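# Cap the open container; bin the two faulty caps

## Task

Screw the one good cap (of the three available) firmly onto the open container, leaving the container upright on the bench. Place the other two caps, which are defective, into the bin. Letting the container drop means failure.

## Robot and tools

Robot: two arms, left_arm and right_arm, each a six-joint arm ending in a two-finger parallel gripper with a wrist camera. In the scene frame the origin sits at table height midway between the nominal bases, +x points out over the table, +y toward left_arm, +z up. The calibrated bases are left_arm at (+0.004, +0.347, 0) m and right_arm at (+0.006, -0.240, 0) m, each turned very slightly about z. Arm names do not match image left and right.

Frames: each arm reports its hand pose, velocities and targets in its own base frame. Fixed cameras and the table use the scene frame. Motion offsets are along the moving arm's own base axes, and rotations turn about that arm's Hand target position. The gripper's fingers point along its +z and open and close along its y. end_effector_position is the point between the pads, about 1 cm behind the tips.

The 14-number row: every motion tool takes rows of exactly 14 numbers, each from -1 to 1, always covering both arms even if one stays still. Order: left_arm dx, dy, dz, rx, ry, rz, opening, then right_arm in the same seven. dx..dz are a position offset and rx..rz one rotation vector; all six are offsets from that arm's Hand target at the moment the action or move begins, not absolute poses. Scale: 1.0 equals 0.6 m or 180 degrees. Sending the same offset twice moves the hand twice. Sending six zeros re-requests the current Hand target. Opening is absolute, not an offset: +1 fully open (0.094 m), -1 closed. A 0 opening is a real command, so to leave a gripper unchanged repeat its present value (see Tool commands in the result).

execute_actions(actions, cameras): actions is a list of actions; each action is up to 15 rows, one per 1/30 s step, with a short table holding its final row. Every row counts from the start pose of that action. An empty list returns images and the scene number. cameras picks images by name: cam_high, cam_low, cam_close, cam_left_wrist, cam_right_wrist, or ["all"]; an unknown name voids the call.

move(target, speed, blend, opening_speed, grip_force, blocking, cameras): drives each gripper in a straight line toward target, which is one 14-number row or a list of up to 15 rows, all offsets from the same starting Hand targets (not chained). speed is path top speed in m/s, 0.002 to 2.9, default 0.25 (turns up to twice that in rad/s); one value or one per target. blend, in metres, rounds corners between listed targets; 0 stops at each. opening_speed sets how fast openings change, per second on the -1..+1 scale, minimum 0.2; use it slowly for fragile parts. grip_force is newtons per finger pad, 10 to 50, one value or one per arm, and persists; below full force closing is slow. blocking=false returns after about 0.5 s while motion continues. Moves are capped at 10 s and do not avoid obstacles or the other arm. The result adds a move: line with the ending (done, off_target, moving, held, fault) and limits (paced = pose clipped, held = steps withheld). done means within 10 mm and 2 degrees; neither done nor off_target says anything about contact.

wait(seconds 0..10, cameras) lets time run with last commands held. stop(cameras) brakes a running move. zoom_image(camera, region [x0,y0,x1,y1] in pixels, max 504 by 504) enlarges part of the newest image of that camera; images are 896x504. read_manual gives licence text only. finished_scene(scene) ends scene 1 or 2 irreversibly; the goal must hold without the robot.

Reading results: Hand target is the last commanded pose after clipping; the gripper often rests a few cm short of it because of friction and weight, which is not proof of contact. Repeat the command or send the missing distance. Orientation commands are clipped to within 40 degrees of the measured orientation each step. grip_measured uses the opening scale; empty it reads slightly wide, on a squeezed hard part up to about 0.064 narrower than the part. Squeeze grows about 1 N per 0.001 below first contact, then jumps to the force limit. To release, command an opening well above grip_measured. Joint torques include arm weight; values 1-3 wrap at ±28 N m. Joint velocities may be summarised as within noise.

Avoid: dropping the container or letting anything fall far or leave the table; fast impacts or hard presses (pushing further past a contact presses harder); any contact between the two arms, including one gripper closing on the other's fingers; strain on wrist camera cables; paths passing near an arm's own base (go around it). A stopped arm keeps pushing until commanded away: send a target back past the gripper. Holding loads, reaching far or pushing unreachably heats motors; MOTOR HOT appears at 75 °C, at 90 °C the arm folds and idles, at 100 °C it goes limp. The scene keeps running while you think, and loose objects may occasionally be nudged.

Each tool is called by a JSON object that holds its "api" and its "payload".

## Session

Scene 1 done. On to scene 2.

{"api": "execute_actions", "payload": {"actions": []}}

Scene clock: 0.00 s.
left_arm: end_effector_position=(+0.4034, +0.0242, +0.1334) grip_measured=+1.000 end_effector_quat_wxyz=(+0.640, -0.035, +0.766, +0.049) | right_arm: end_effector_position=(+0.3777, -0.0524, +0.0880) grip_measured=+1.000 end_effector_quat_wxyz=(+0.568, +0.131, +0.805, -0.106)
Joint positions: left_arm=[0.007 1.536 0.348 1.01 -0.113 0.01 0.094] | right_arm=[0.02 1.54 0.318 0.862 0.344 0.104 0.094]
Joint velocities: within noise
Joint torques (N m): no reading
Heat: left arm: 42 °C; right arm: 38 °C.
Hand target: left_arm +0.4035, +0.0244, +0.1327; +0.638, -0.035, +0.768, +0.049 | right_arm +0.3817, -0.0528, +0.0983; +0.581, +0.134, +0.796, -0.105
Tool commands: left_gripper/opening=+1.0 right_gripper/opening=+1.0

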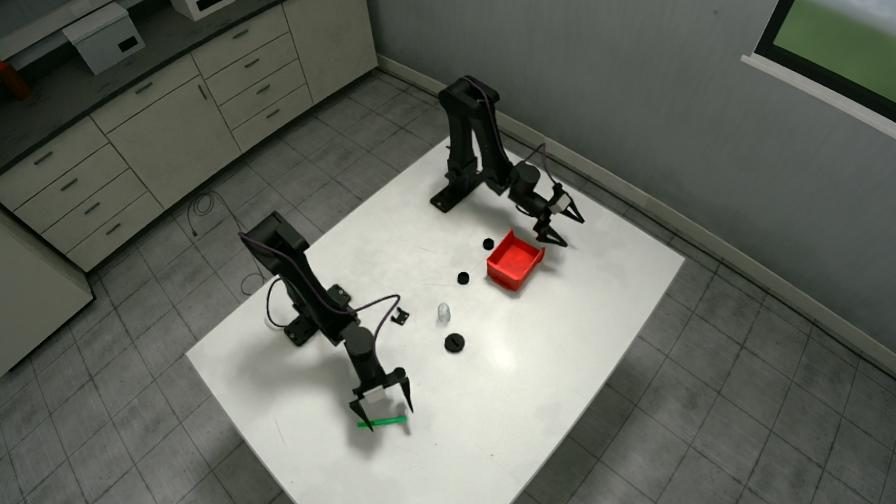

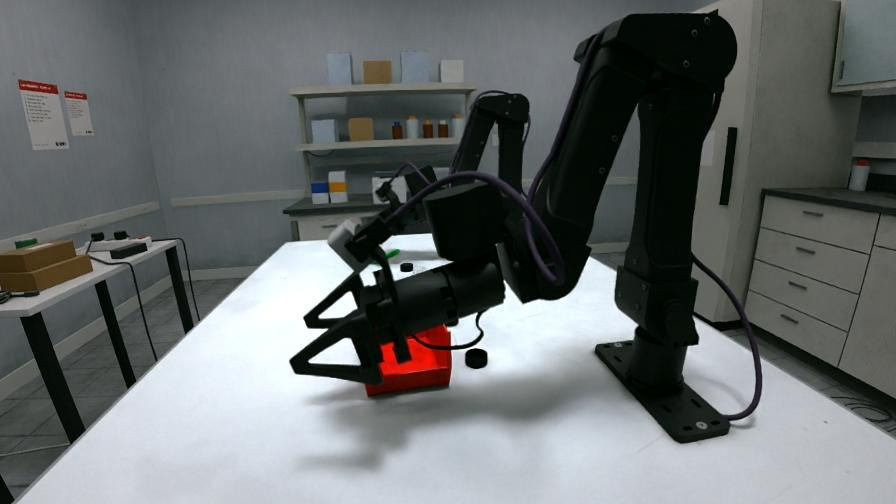

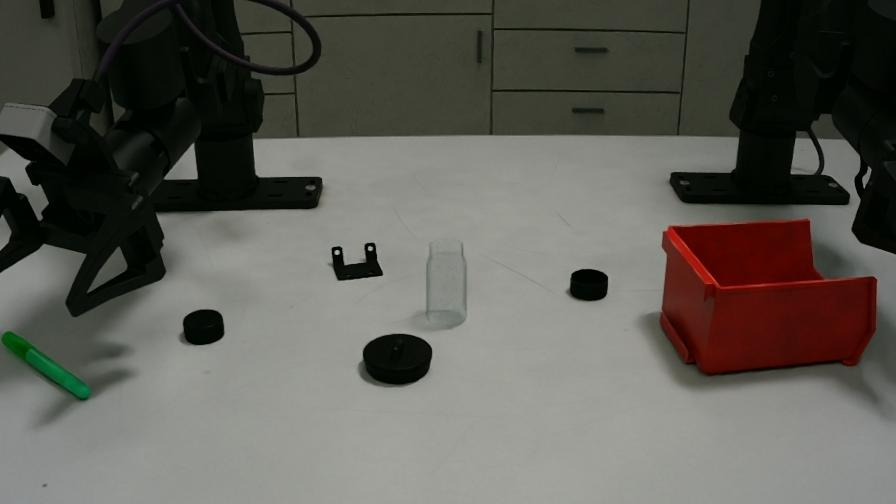

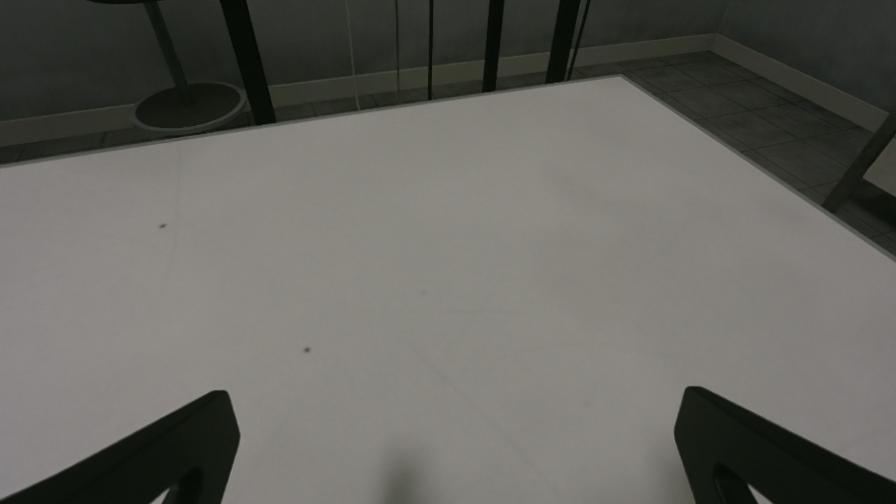

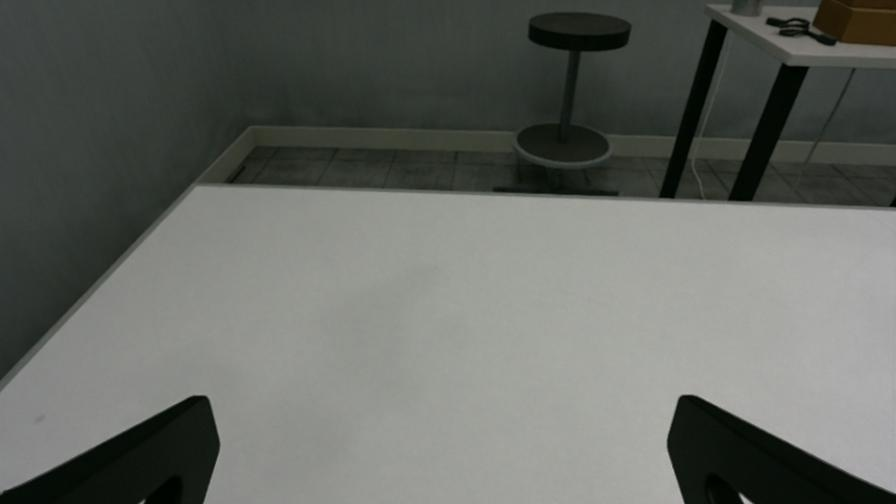

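{"api": "zoom_image", "payload": {"camera": "cam_close", "region": [550, 250, 650, 310]}}

{"api": "zoom_image", "payload": {"camera": "cam_close", "region": [160, 290, 260, 360]}}

{"api": "zoom_image", "payload": {"camera": "cam_low", "region": [360, 300, 520, 420]}}

{"api": "zoom_image", "payload": {"camera": "cam_close", "region": [310, 220, 490, 400]}}

{"api": "zoom_image", "payload": {"camera": "cam_high", "region": [340, 220, 580, 440]}}

Scaled by 5.040.

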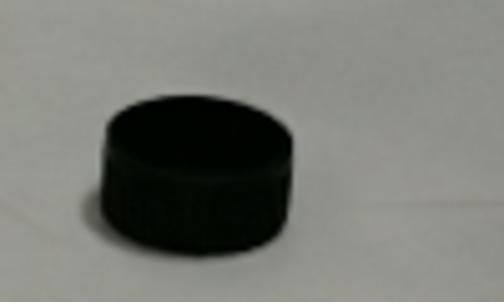

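Scaled by 5.040.

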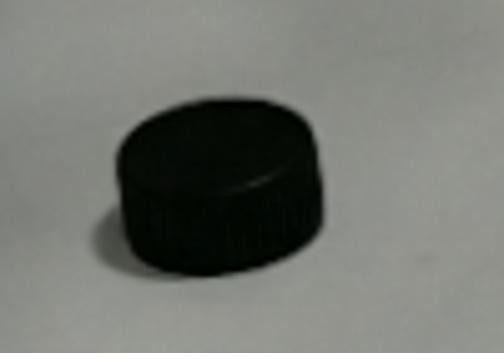

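Scaled by 3.150.

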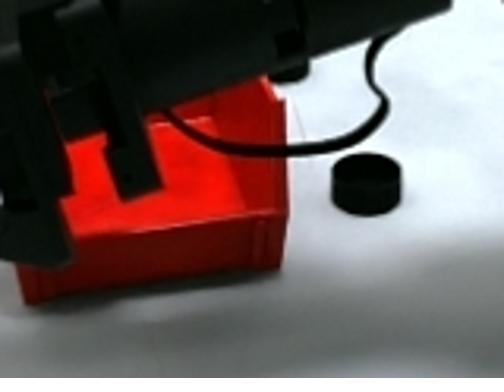

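Scaled by 2.800.

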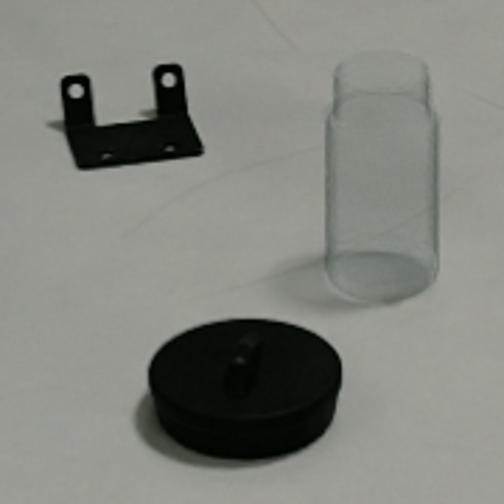

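Scaled by 2.100.

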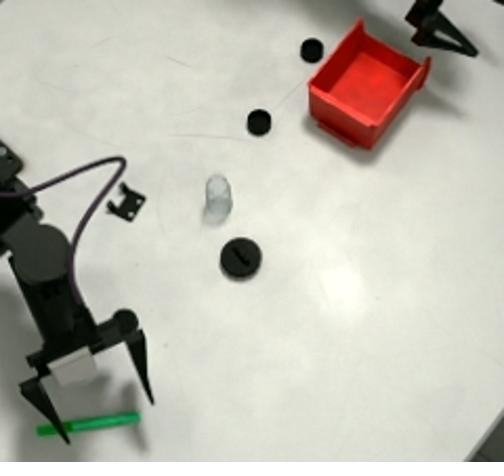

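{"api": "move", "payload": {"target": [[-0.0725,-0.124,0.1788,-0.006,-0.006,-0.10,0.2, -0.086,0.088,0.1695,0.25,0.144,-0.165,0.2],[-0.3192,-0.559,0.1122,-0.012,-0.0117,-0.2032,0.2, -0.1645,0.1647,0.1028,0.5008,0.2882,-0.3304,0.2]], "speed": 0.35, "blend": [0.04,0], "grip_force": 40, "cameras": ["all"]}}

Scene clock: 16.17 s.
left_arm: end_effector_position=(+0.2117, -0.3054, +0.1926) grip_measured=+0.203 end_effector_quat_wxyz=(+0.630, +0.204, +0.732, -0.159) | right_arm: end_effector_position=(+0.2883, +0.0452, +0.1647) grip_measured=+0.203 end_effector_quat_wxyz=(-0.121, +0.742, +0.636, +0.175)
Joint positions: left_arm=[-1.318 1.274 0.468 0.585 -0.786 -0.133 0.056] | right_arm=[-0.104 1.549 1.374 -1.326 -0.423 1.635 0.056]
Joint torques (N m): left_arm=[-0.58 -3.22 7.8 1.68 -0.24 -0.1] | right_arm=[-0.57 -4.75 4.98 0.34 -0.38 0.08]
Heat: left arm: 44 °C; right arm: 39 °C.
Hand target: left_arm +0.2120, -0.3109, +0.2001; +0.634, +0.195, +0.729, -0.168 | right_arm +0.2830, +0.0459, +0.1599; -0.139, +0.748, +0.627, +0.165
Off the commanded pose: left_arm 0.009 m, 2 deg | right_arm 0.007 m, 3 deg.
grip_force (N): 40, 40
move: off_target (right_arm)

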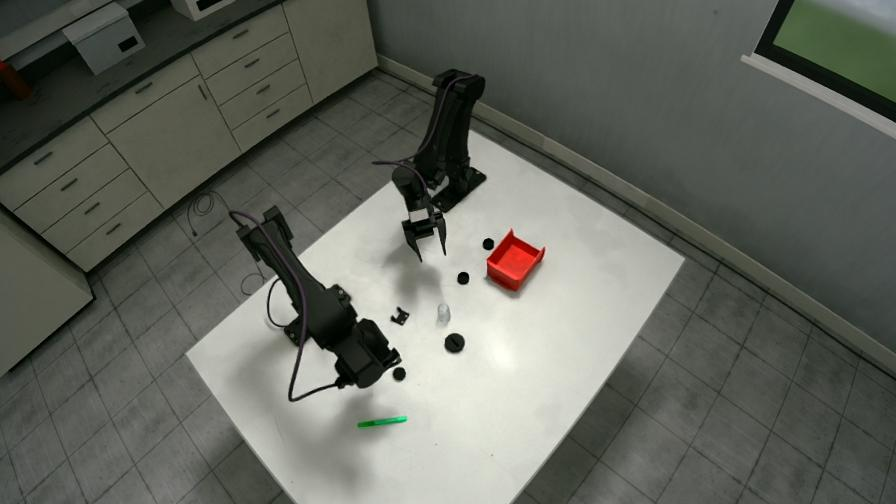

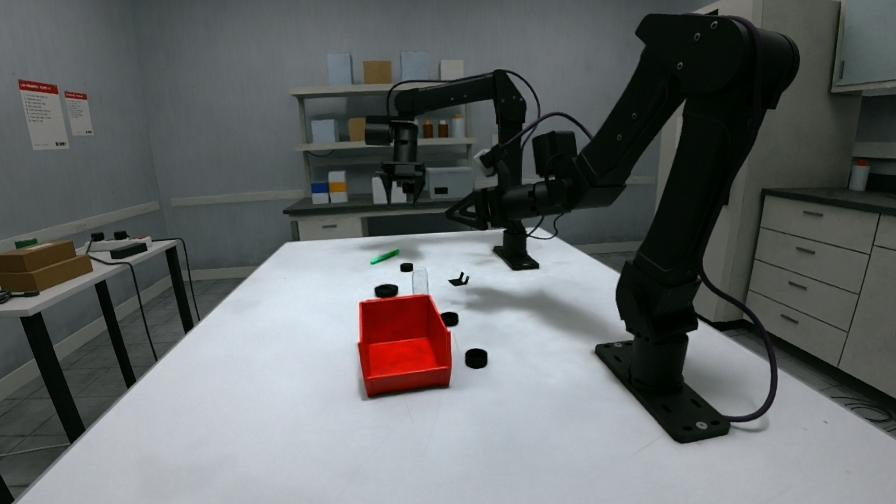

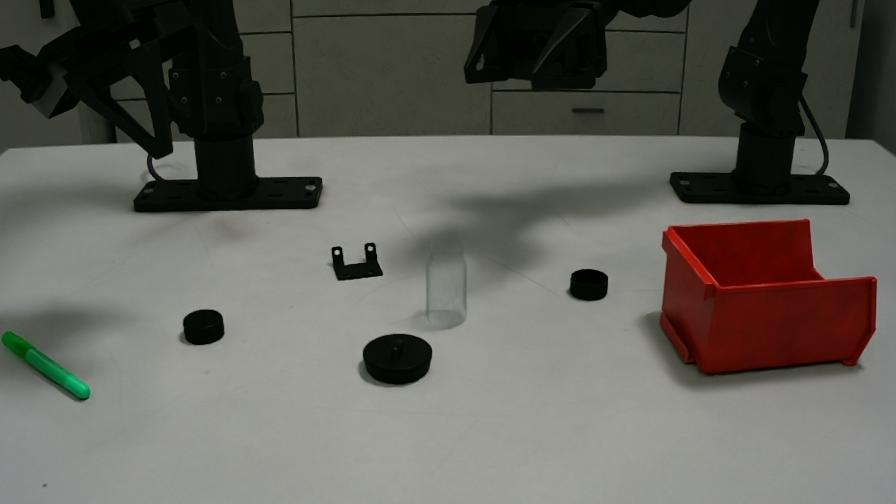

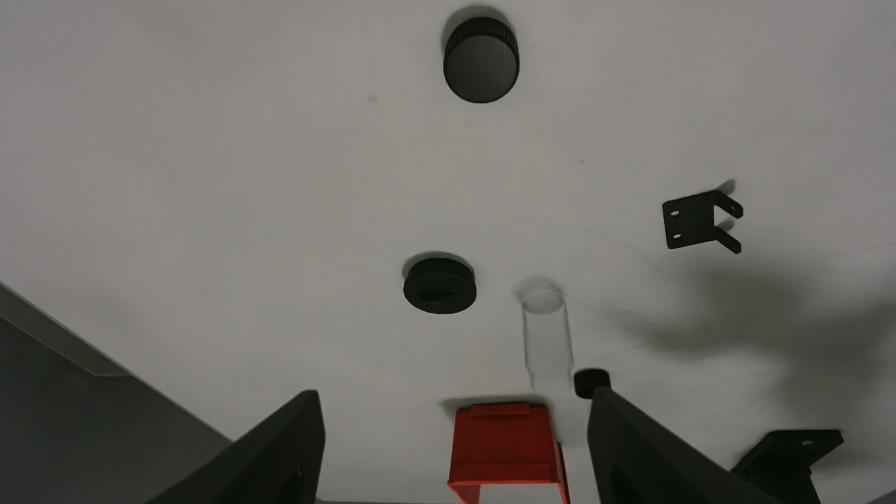

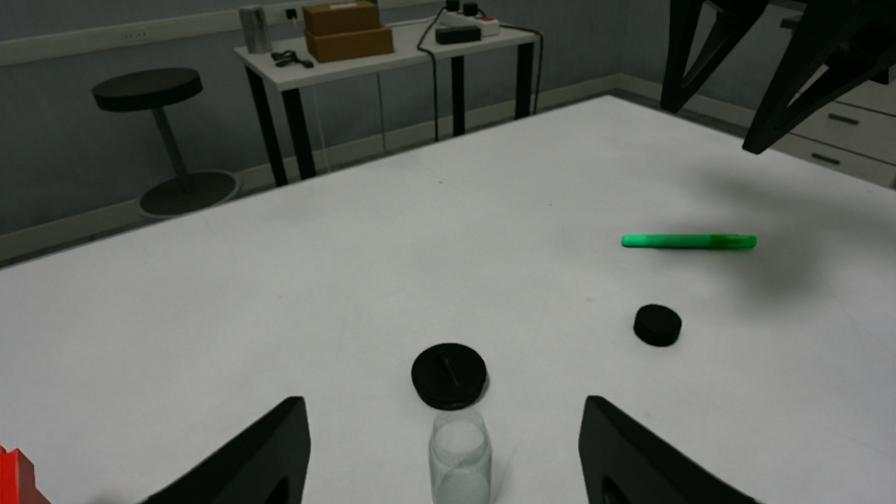

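{"api": "move", "payload": {"target": [0.0143,-0.0057,-0.25,0,0,0,0.2, -0.0067,-0.0015,-0.175,0,0,0,0.2], "speed": 0.2, "cameras": ["cam_left_wrist","cam_right_wrist","cam_close"]}}

Scene clock: 19.97 s.
left_arm: end_effector_position=(+0.2177, -0.3140, +0.0404) grip_measured=+0.202 end_effector_quat_wxyz=(+0.619, +0.216, +0.741, -0.145) | right_arm: end_effector_position=(+0.2775, +0.0454, +0.0583) grip_measured=+0.203 end_effector_quat_wxyz=(-0.135, +0.747, +0.631, +0.162)
Joint positions: left_arm=[-1.302 2.106 0.348 1.489 -0.77 -0.137 0.056] | right_arm=[-0.109 1.603 0.999 -0.938 -0.425 1.636 0.056]
Joint torques (N m): left_arm=[0.87 -5.67 1.43 2.58 -0.12 0] | right_arm=[-0.58 -4.98 4.9 0.6 -0.37 0.03]
Heat: left arm: 45 °C; right arm: 39 °C.
Hand target: left_arm +0.2207, -0.3143, +0.0501; +0.634, +0.194, +0.729, -0.168 | right_arm +0.2791, +0.0450, +0.0549; -0.139, +0.748, +0.627, +0.166
Off the commanded pose: left_arm 0.010 m, 4 deg | right_arm 0.004 m, 1 deg.
grip_force (N): 40, 40
move: off_target (left_arm)
Images, in order (width x height): cam_close 896x504, cam_left_wrist 896x504, cam_right_wrist 896x504.

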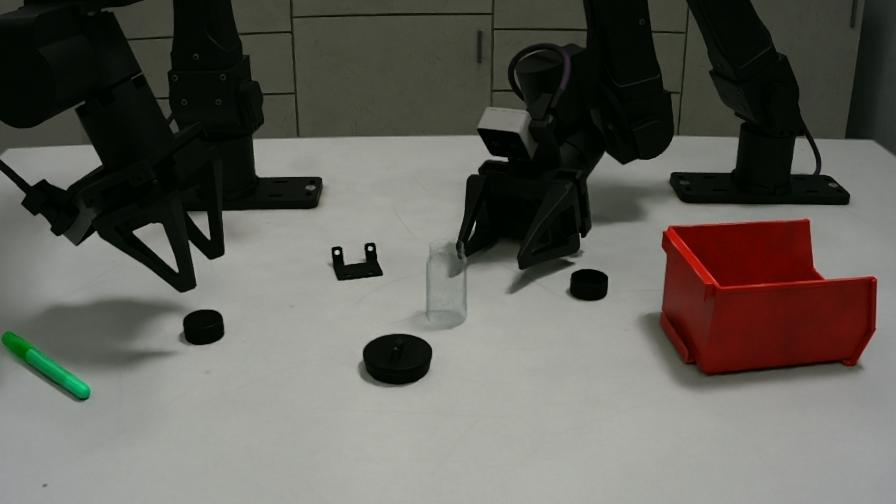

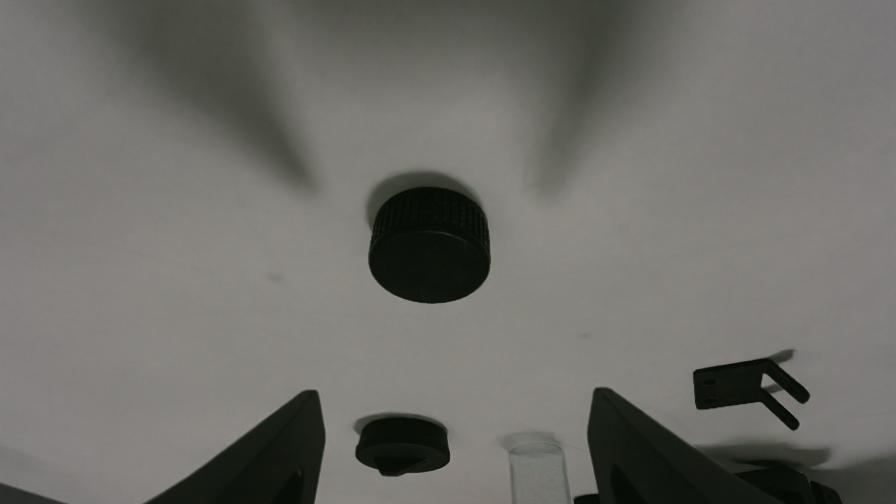

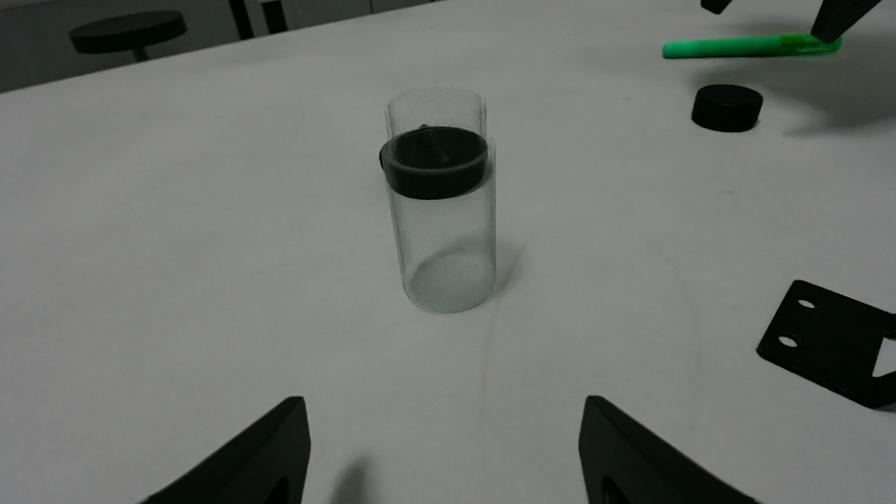

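{"api": "move", "payload": {"target": [0.1188,-0.0695,-0.0068,0,0,0,0.2, 0.0082,-0.002,-0.0715,0,0,0,0.2], "speed": [0.09], "cameras": ["cam_left_wrist","cam_right_wrist","cam_close"]}}

Scene clock: 22.97 s.
left_arm: end_effector_position=(+0.2897, -0.3554, +0.0580) grip_measured=+0.202 end_effector_quat_wxyz=(+0.642, +0.187, +0.722, -0.176) | right_arm: end_effector_position=(+0.2837, +0.0447, +0.0165) grip_measured=+0.203 end_effector_quat_wxyz=(-0.135, +0.746, +0.631, +0.163)
Joint positions: left_arm=[-1.107 2.187 0.6 1.451 -0.583 -0.089 0.056] | right_arm=[-0.109 1.698 0.918 -0.759 -0.425 1.636 0.056]
Joint torques (N m): left_arm=[0.53 -6.98 3.67 1.54 -0.04 -0.02] | right_arm=[-0.79 -5.23 4.45 0.6 -0.37 -0.02]
Heat: left arm: 45 °C; right arm: 39 °C.
Hand target: left_arm +0.2918, -0.3561, +0.0459; +0.634, +0.195, +0.729, -0.168 | right_arm +0.2840, +0.0439, +0.0120; -0.139, +0.748, +0.627, +0.166
Off the commanded pose: left_arm 0.012 m, 2 deg | right_arm 0.005 m, 1 deg.
grip_force (N): 40, 40
move: off_target (left_arm)
Images, in order (width x height): cam_close 896x504, cam_left_wrist 896x504, cam_right_wrist 896x504.

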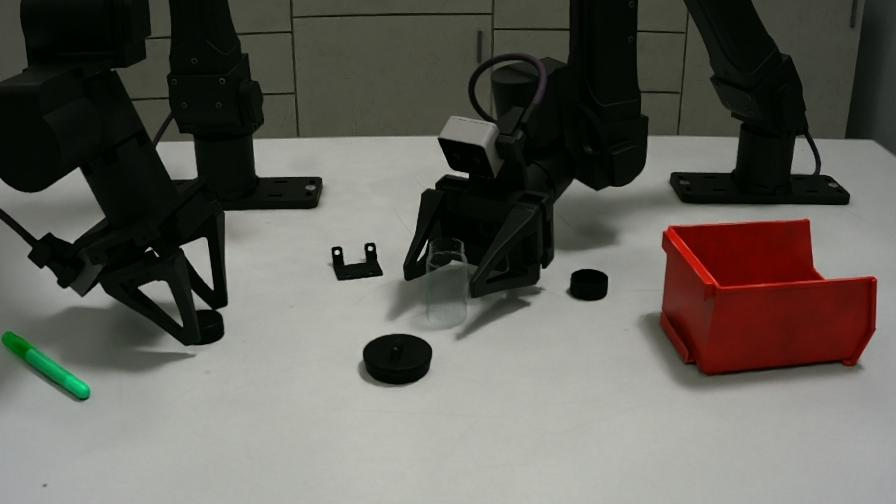

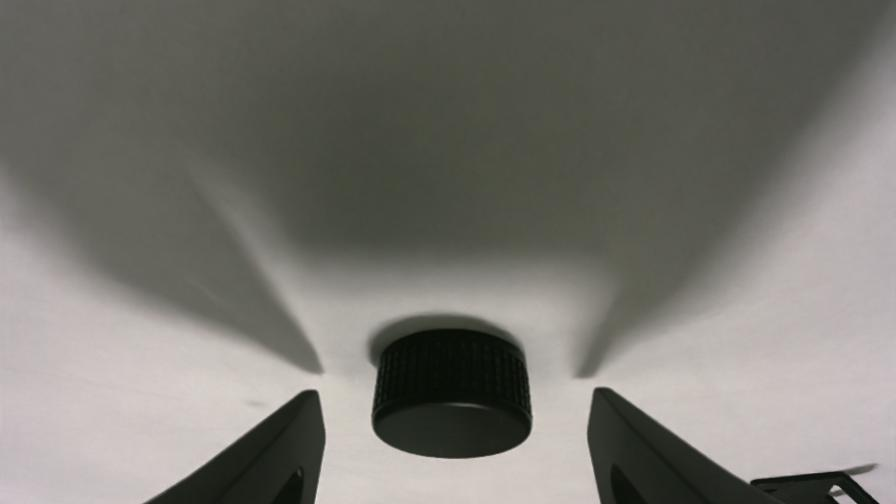

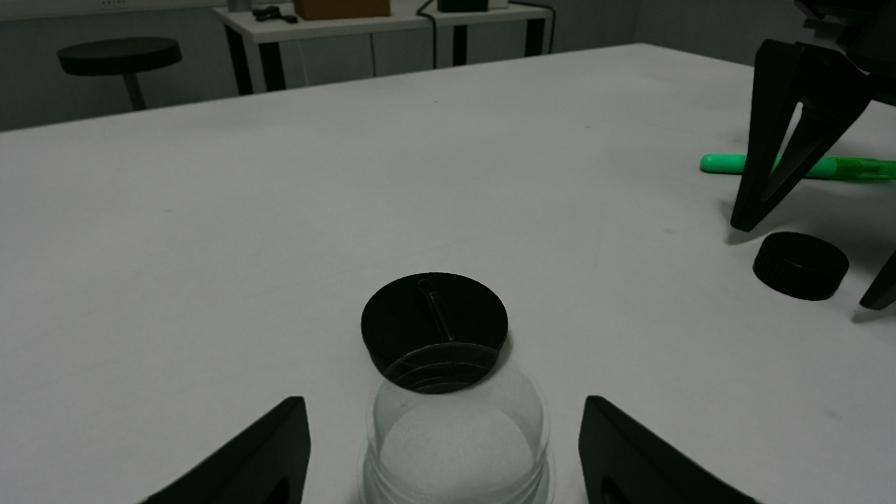

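{"api": "move", "payload": {"target": [[0.0,0.0,-0.0298,0,0,0,0.2, 0.0,-0.005,-0.0083,0,0,0,0.2]], "speed": [0.08], "cameras": ["cam_right_wrist","cam_left_wrist"]}}

Scene clock: 24.40 s.
left_arm: end_effector_position=(+0.2906, -0.3573, +0.0397) grip_measured=+0.202 end_effector_quat_wxyz=(+0.637, +0.191, +0.727, -0.171) | right_arm: end_effector_position=(+0.2839, +0.0414, +0.0118) grip_measured=+0.203 end_effector_quat_wxyz=(-0.135, +0.748, +0.630, +0.163)
Joint positions: left_arm=[-1.107 2.258 0.622 1.48 -0.583 -0.093 0.056] | right_arm=[-0.121 1.71 0.911 -0.744 -0.426 1.626 0.056]
Joint torques (N m): left_arm=[0.54 -6.06 2.99 1.95 -0.05 0.04] | right_arm=[-0.69 -5.26 4.34 0.63 -0.34 -0.05]
Heat: left arm: 45 °C; right arm: 39 °C.
Hand target: left_arm +0.2919, -0.3561, +0.0281; +0.634, +0.195, +0.729, -0.168 | right_arm +0.2838, +0.0409, +0.0070; -0.139, +0.748, +0.627, +0.165
Off the commanded pose: left_arm 0.012 m, 1 deg | right_arm 0.005 m, 1 deg.
grip_force (N): 40, 40
move: off_target (left_arm)
Images, in order (width x height): cam_left_wrist 896x504, cam_right_wrist 896x504.

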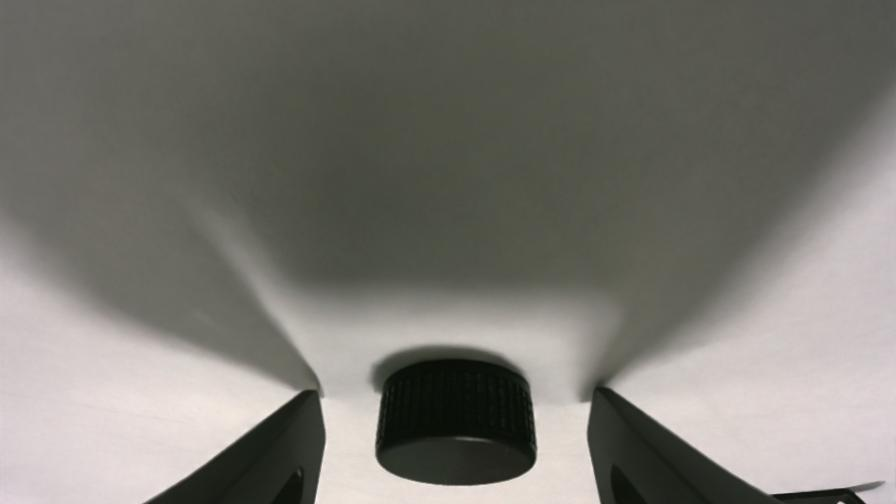

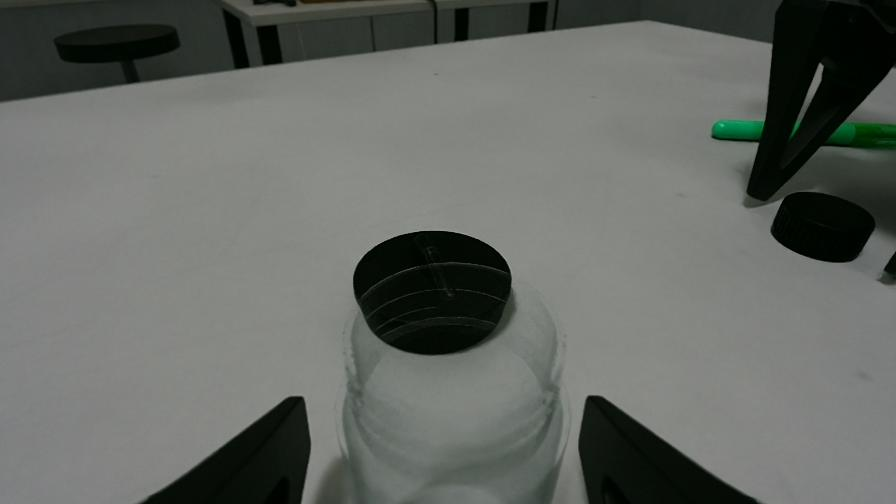

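{"api": "move", "payload": {"target": [[0,0,0,0,0,0,-0.42, 0.0,0,0.0035,0,0,0,-0.44]], "speed": [0.08], "opening_speed": 0.8, "cameras": ["cam_right_wrist","cam_left_wrist","cam_close"]}}

Scene clock: 26.07 s.
left_arm: end_effector_position=(+0.2902, -0.3607, +0.0399) grip_measured=-0.318 end_effector_quat_wxyz=(+0.636, +0.193, +0.726, -0.177) | right_arm: end_effector_position=(+0.2841, +0.0414, +0.0119) grip_measured=-0.357 end_effector_quat_wxyz=(-0.134, +0.747, +0.630, +0.164)
Joint positions: left_arm=[-1.107 2.262 0.629 1.48 -0.571 -0.094 0.032] | right_arm=[-0.121 1.71 0.911 -0.743 -0.426 1.626 0.03]
Joint torques (N m): left_arm=[0.54 -6.37 2.47 1.96 -0.16 0.04] | right_arm=[-0.69 -5.64 4.71 0.52 -0.35 -0.04]
Heat: left arm: 45 °C; right arm: 39 °C.
Hand target: left_arm +0.2919, -0.3561, +0.0282; +0.634, +0.195, +0.729, -0.168 | right_arm +0.2839, +0.0409, +0.0091; -0.139, +0.748, +0.627, +0.165
Off the commanded pose: left_arm 0.013 m, 1 deg | right_arm 0.003 m, 1 deg.
grip_force (N): 40, 40
move: off_target (left_arm)
Images, in order (width x height): cam_close 896x504, cam_left_wrist 896x504, cam_right_wrist 896x504.

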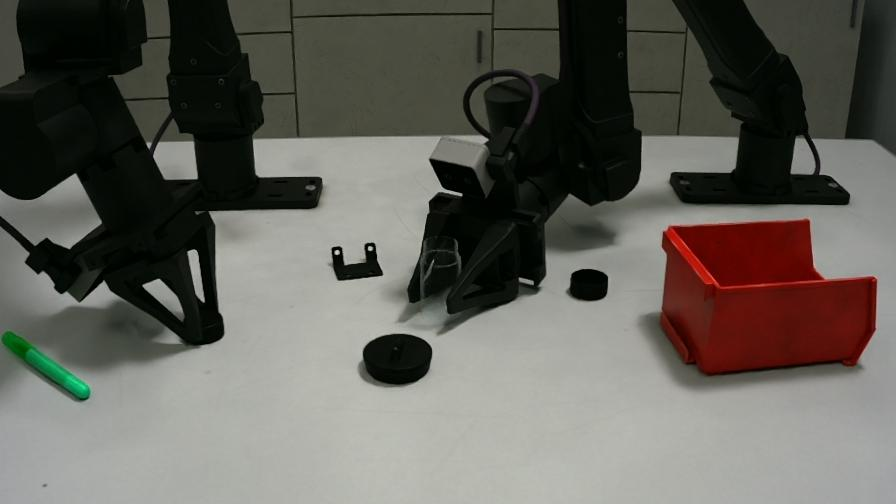

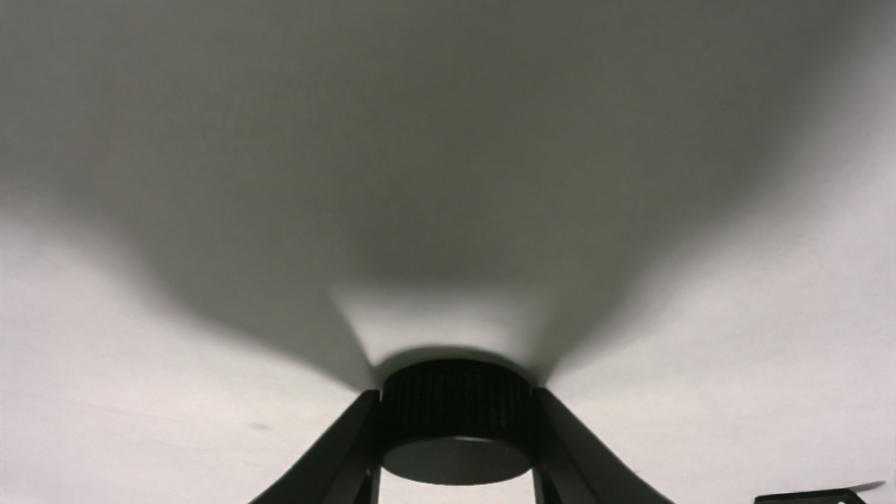

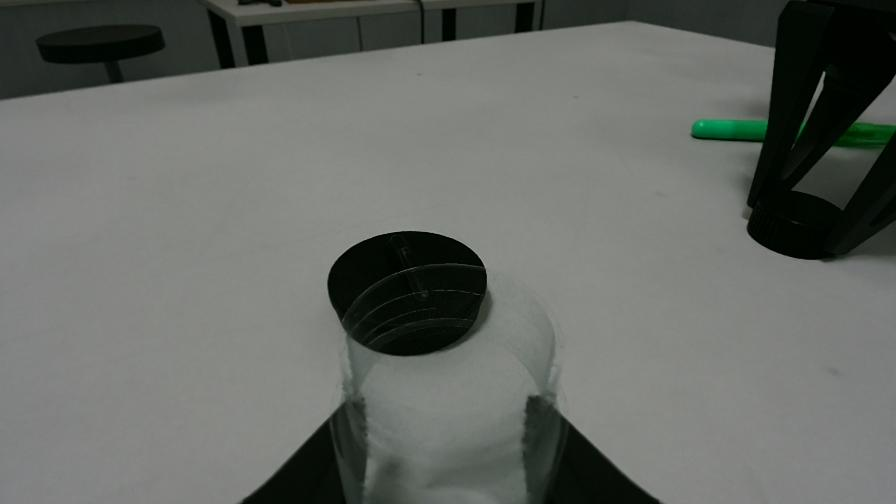

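{"api": "move", "payload": {"target": [[0,0,0,0,0,0,-0.42, 0,0,0.1515,0,0,0,-0.44],[0,0,0,0,0,0,-0.42, -0.0332,0.3018,0.2348,0,0,0.3806,-0.44],[0,0,0,0,0,0,-0.42, -0.0332,0.3018,0.1432,0,0,0.3806,-0.44]], "speed": [0.25,0.3,0.15], "blend": [0.03,0.01,0], "cameras": ["cam_right_wrist","cam_left_wrist","cam_close"]}}

Scene clock: 30.87 s.
left_arm: end_effector_position=(+0.2902, -0.3607, +0.0399) grip_measured=-0.318 end_effector_quat_wxyz=(+0.636, +0.193, +0.726, -0.177) | right_arm: end_effector_position=(+0.2619, +0.2217, +0.1018) grip_measured=-0.358 end_effector_quat_wxyz=(-0.210, +0.268, +0.938, +0.063)
Joint positions: left_arm=[-1.107 2.262 0.629 1.48 -0.571 -0.094 0.032] | right_arm=[0.501 2.033 1.707 -1.468 -0.385 1.014 0.03]
Joint torques (N m): left_arm=[0.53 -6.37 2.5 1.95 -0.17 0.04] | right_arm=[0.25 -8.75 4.88 0.14 -0.11 -0.03]
Heat: left arm: 46 °C; right arm: 39 °C.
Hand target: left_arm +0.2919, -0.3561, +0.0282; +0.634, +0.195, +0.729, -0.168 | right_arm +0.2639, +0.2220, +0.0950; -0.208, +0.265, +0.940, +0.059
Off the commanded pose: left_arm 0.013 m, 1 deg | right_arm 0.007 m, 1 deg.
grip_force (N): 40, 40
move: off_target (left_arm)
Images, in order (width x height): cam_close 896x504, cam_left_wrist 896x504, cam_right_wrist 896x504.

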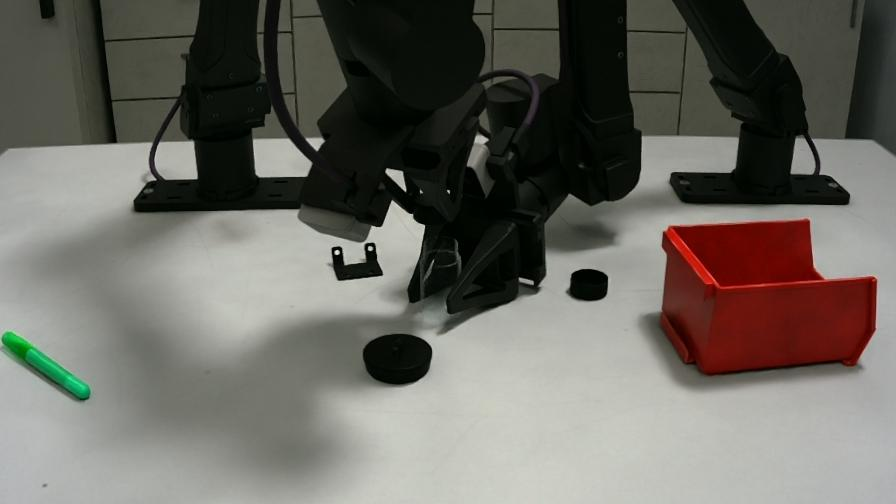

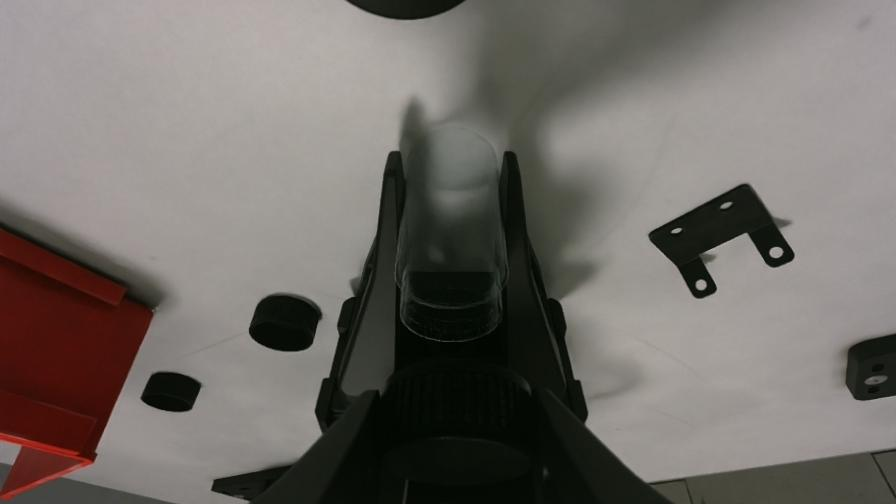

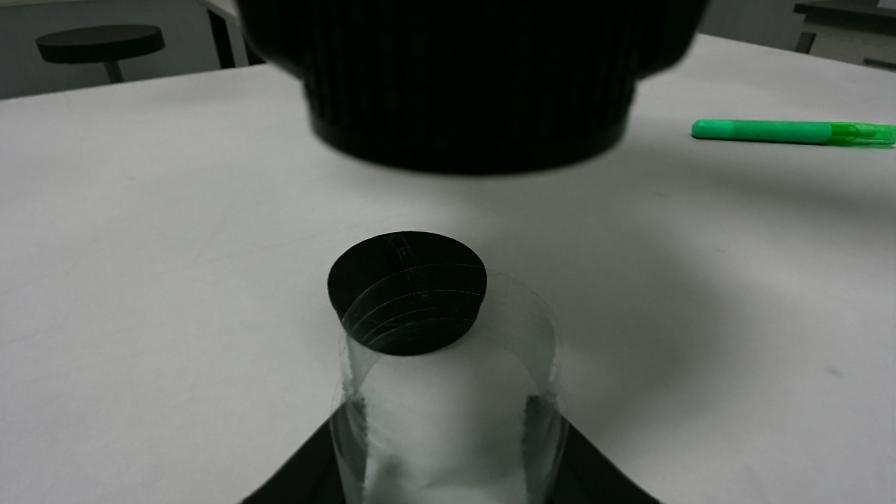

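{"api": "move", "payload": {"target": [[0,0,0,0,0,0,-0.42, -0.0173,0.01,-0.0233,0,0,0,-0.44]], "speed": [0.1], "cameras": ["cam_right_wrist","cam_left_wrist"]}}

Scene clock: 33.57 s.
left_arm: end_effector_position=(+0.2902, -0.3607, +0.0399) grip_measured=-0.318 end_effector_quat_wxyz=(+0.636, +0.193, +0.726, -0.177) | right_arm: end_effector_position=(+0.2529, +0.2265, +0.0820) grip_measured=-0.358 end_effector_quat_wxyz=(-0.213, +0.266, +0.938, +0.056)
Joint positions: left_arm=[-1.107 2.262 0.629 1.48 -0.571 -0.094 0.032] | right_arm=[0.526 2.033 1.627 -1.393 -0.385 1.033 0.03]
Joint torques (N m): left_arm=[0.54 -6.38 2.51 1.96 -0.16 0.04] | right_arm=[0.47 -10.35 4.6 0.13 -0.19 0.11]
Heat: left arm: 47 °C; right arm: 39 °C.
Hand target: left_arm +0.2919, -0.3561, +0.0282; +0.634, +0.195, +0.729, -0.168 | right_arm +0.2535, +0.2280, +0.0811; -0.208, +0.265, +0.940, +0.059
Off the commanded pose: left_arm 0.013 m, 1 deg | right_arm 0.002 m, 1 deg.
grip_force (N): 40, 40
move: off_target (left_arm)
Images, in order (width x height): cam_left_wrist 896x504, cam_right_wrist 896x504.

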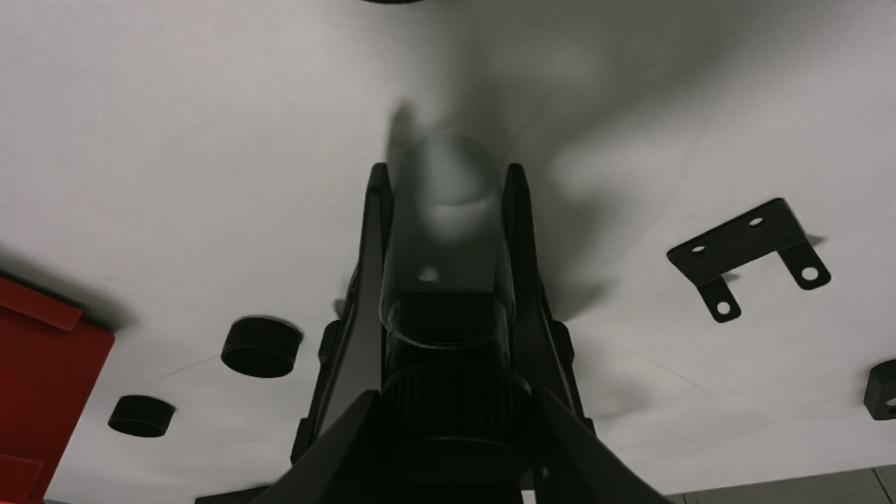

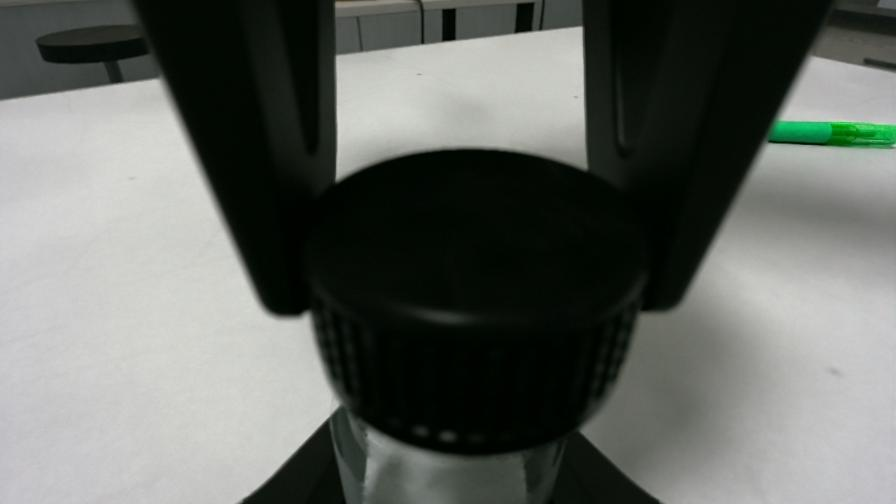

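{"api": "zoom_image", "payload": {"camera": "cam_right_wrist", "region": [300, 340, 600, 504]}}

{"api": "zoom_image", "payload": {"camera": "cam_left_wrist", "region": [340, 280, 560, 420]}}

Scaled by 1.680.

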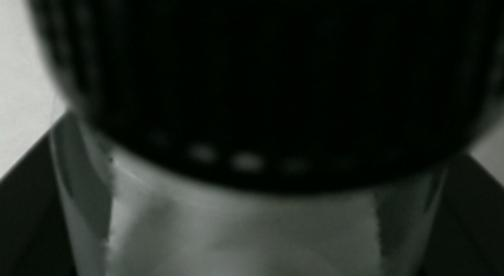

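Scaled by 2.291.

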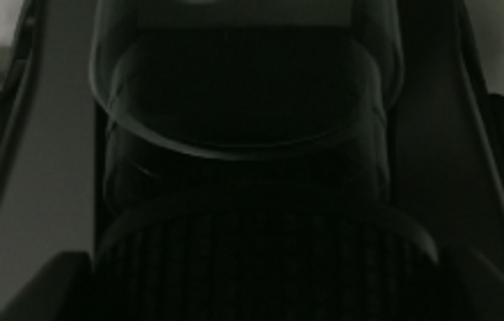

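{"api": "move", "payload": {"target": [[0,0,0,0,0,0,-0.42, 0.006,0.004,0.02,0,0,0,-0.44],[0,0,0,0,0,0,-0.42, 0.004,0.0018,-0.0075,0,0,0,-0.44]], "speed": [0.1], "cameras": ["cam_right_wrist","cam_left_wrist"]}}

speed must be one number or one for each of the 2 targets, got a list of 1; nothing of the call was run

{"api": "move", "payload": {"target": [[0,0,0,0,0,0,-0.42, 0.006,0.004,0.02,0,0,0,-0.44],[0,0,0,0,0,0,-0.42, 0.004,0.0018,-0.0075,0,0,0,-0.44]], "speed": 0.1, "cameras": ["cam_right_wrist","cam_left_wrist"]}}

Scene clock: 42.10 s.
left_arm: end_effector_position=(+0.2902, -0.3607, +0.0399) grip_measured=-0.318 end_effector_quat_wxyz=(+0.636, +0.193, +0.726, -0.177) | right_arm: end_effector_position=(+0.2553, +0.2278, +0.0815) grip_measured=-0.358 end_effector_quat_wxyz=(-0.209, +0.265, +0.939, +0.060)
Joint positions: left_arm=[-1.107 2.262 0.629 1.48 -0.571 -0.094 0.032] | right_arm=[0.526 2.033 1.627 -1.382 -0.385 1.034 0.03]
Joint torques (N m): left_arm=[0.53 -6.38 2.48 1.95 -0.15 0.04] | right_arm=[0.4 -9.21 4.68 0.2 -0.19 0.08]
Heat: left arm: 47 °C; right arm: 41 °C.
Hand target: left_arm +0.2919, -0.3561, +0.0282; +0.634, +0.195, +0.729, -0.168 | right_arm +0.2559, +0.2291, +0.0766; -0.208, +0.265, +0.940, +0.059
Off the commanded pose: left_arm 0.013 m, 1 deg | right_arm 0.005 m, 0 deg.
grip_force (N): 40, 40
move: off_target (left_arm)
Images, in order (width x height): cam_left_wrist 896x504, cam_right_wrist 896x504.

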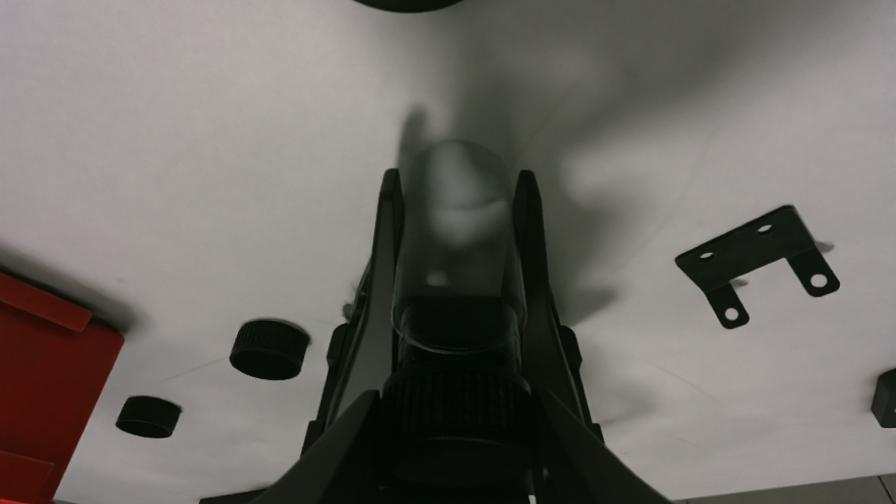

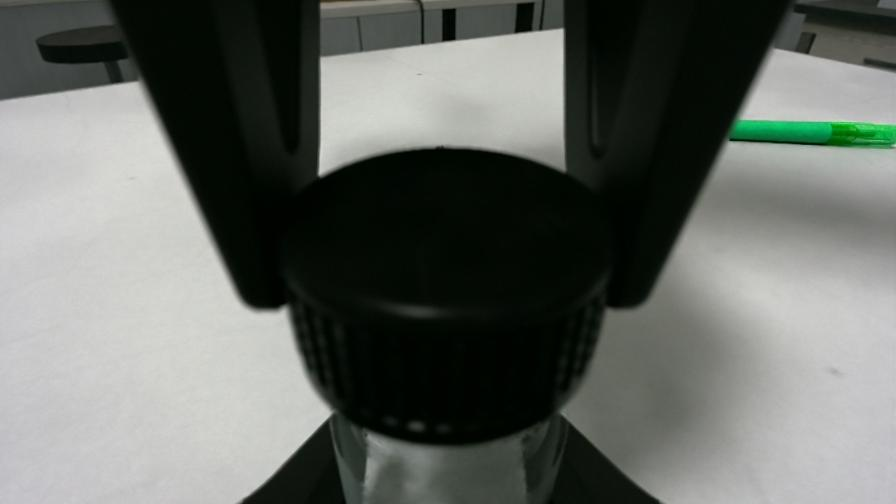

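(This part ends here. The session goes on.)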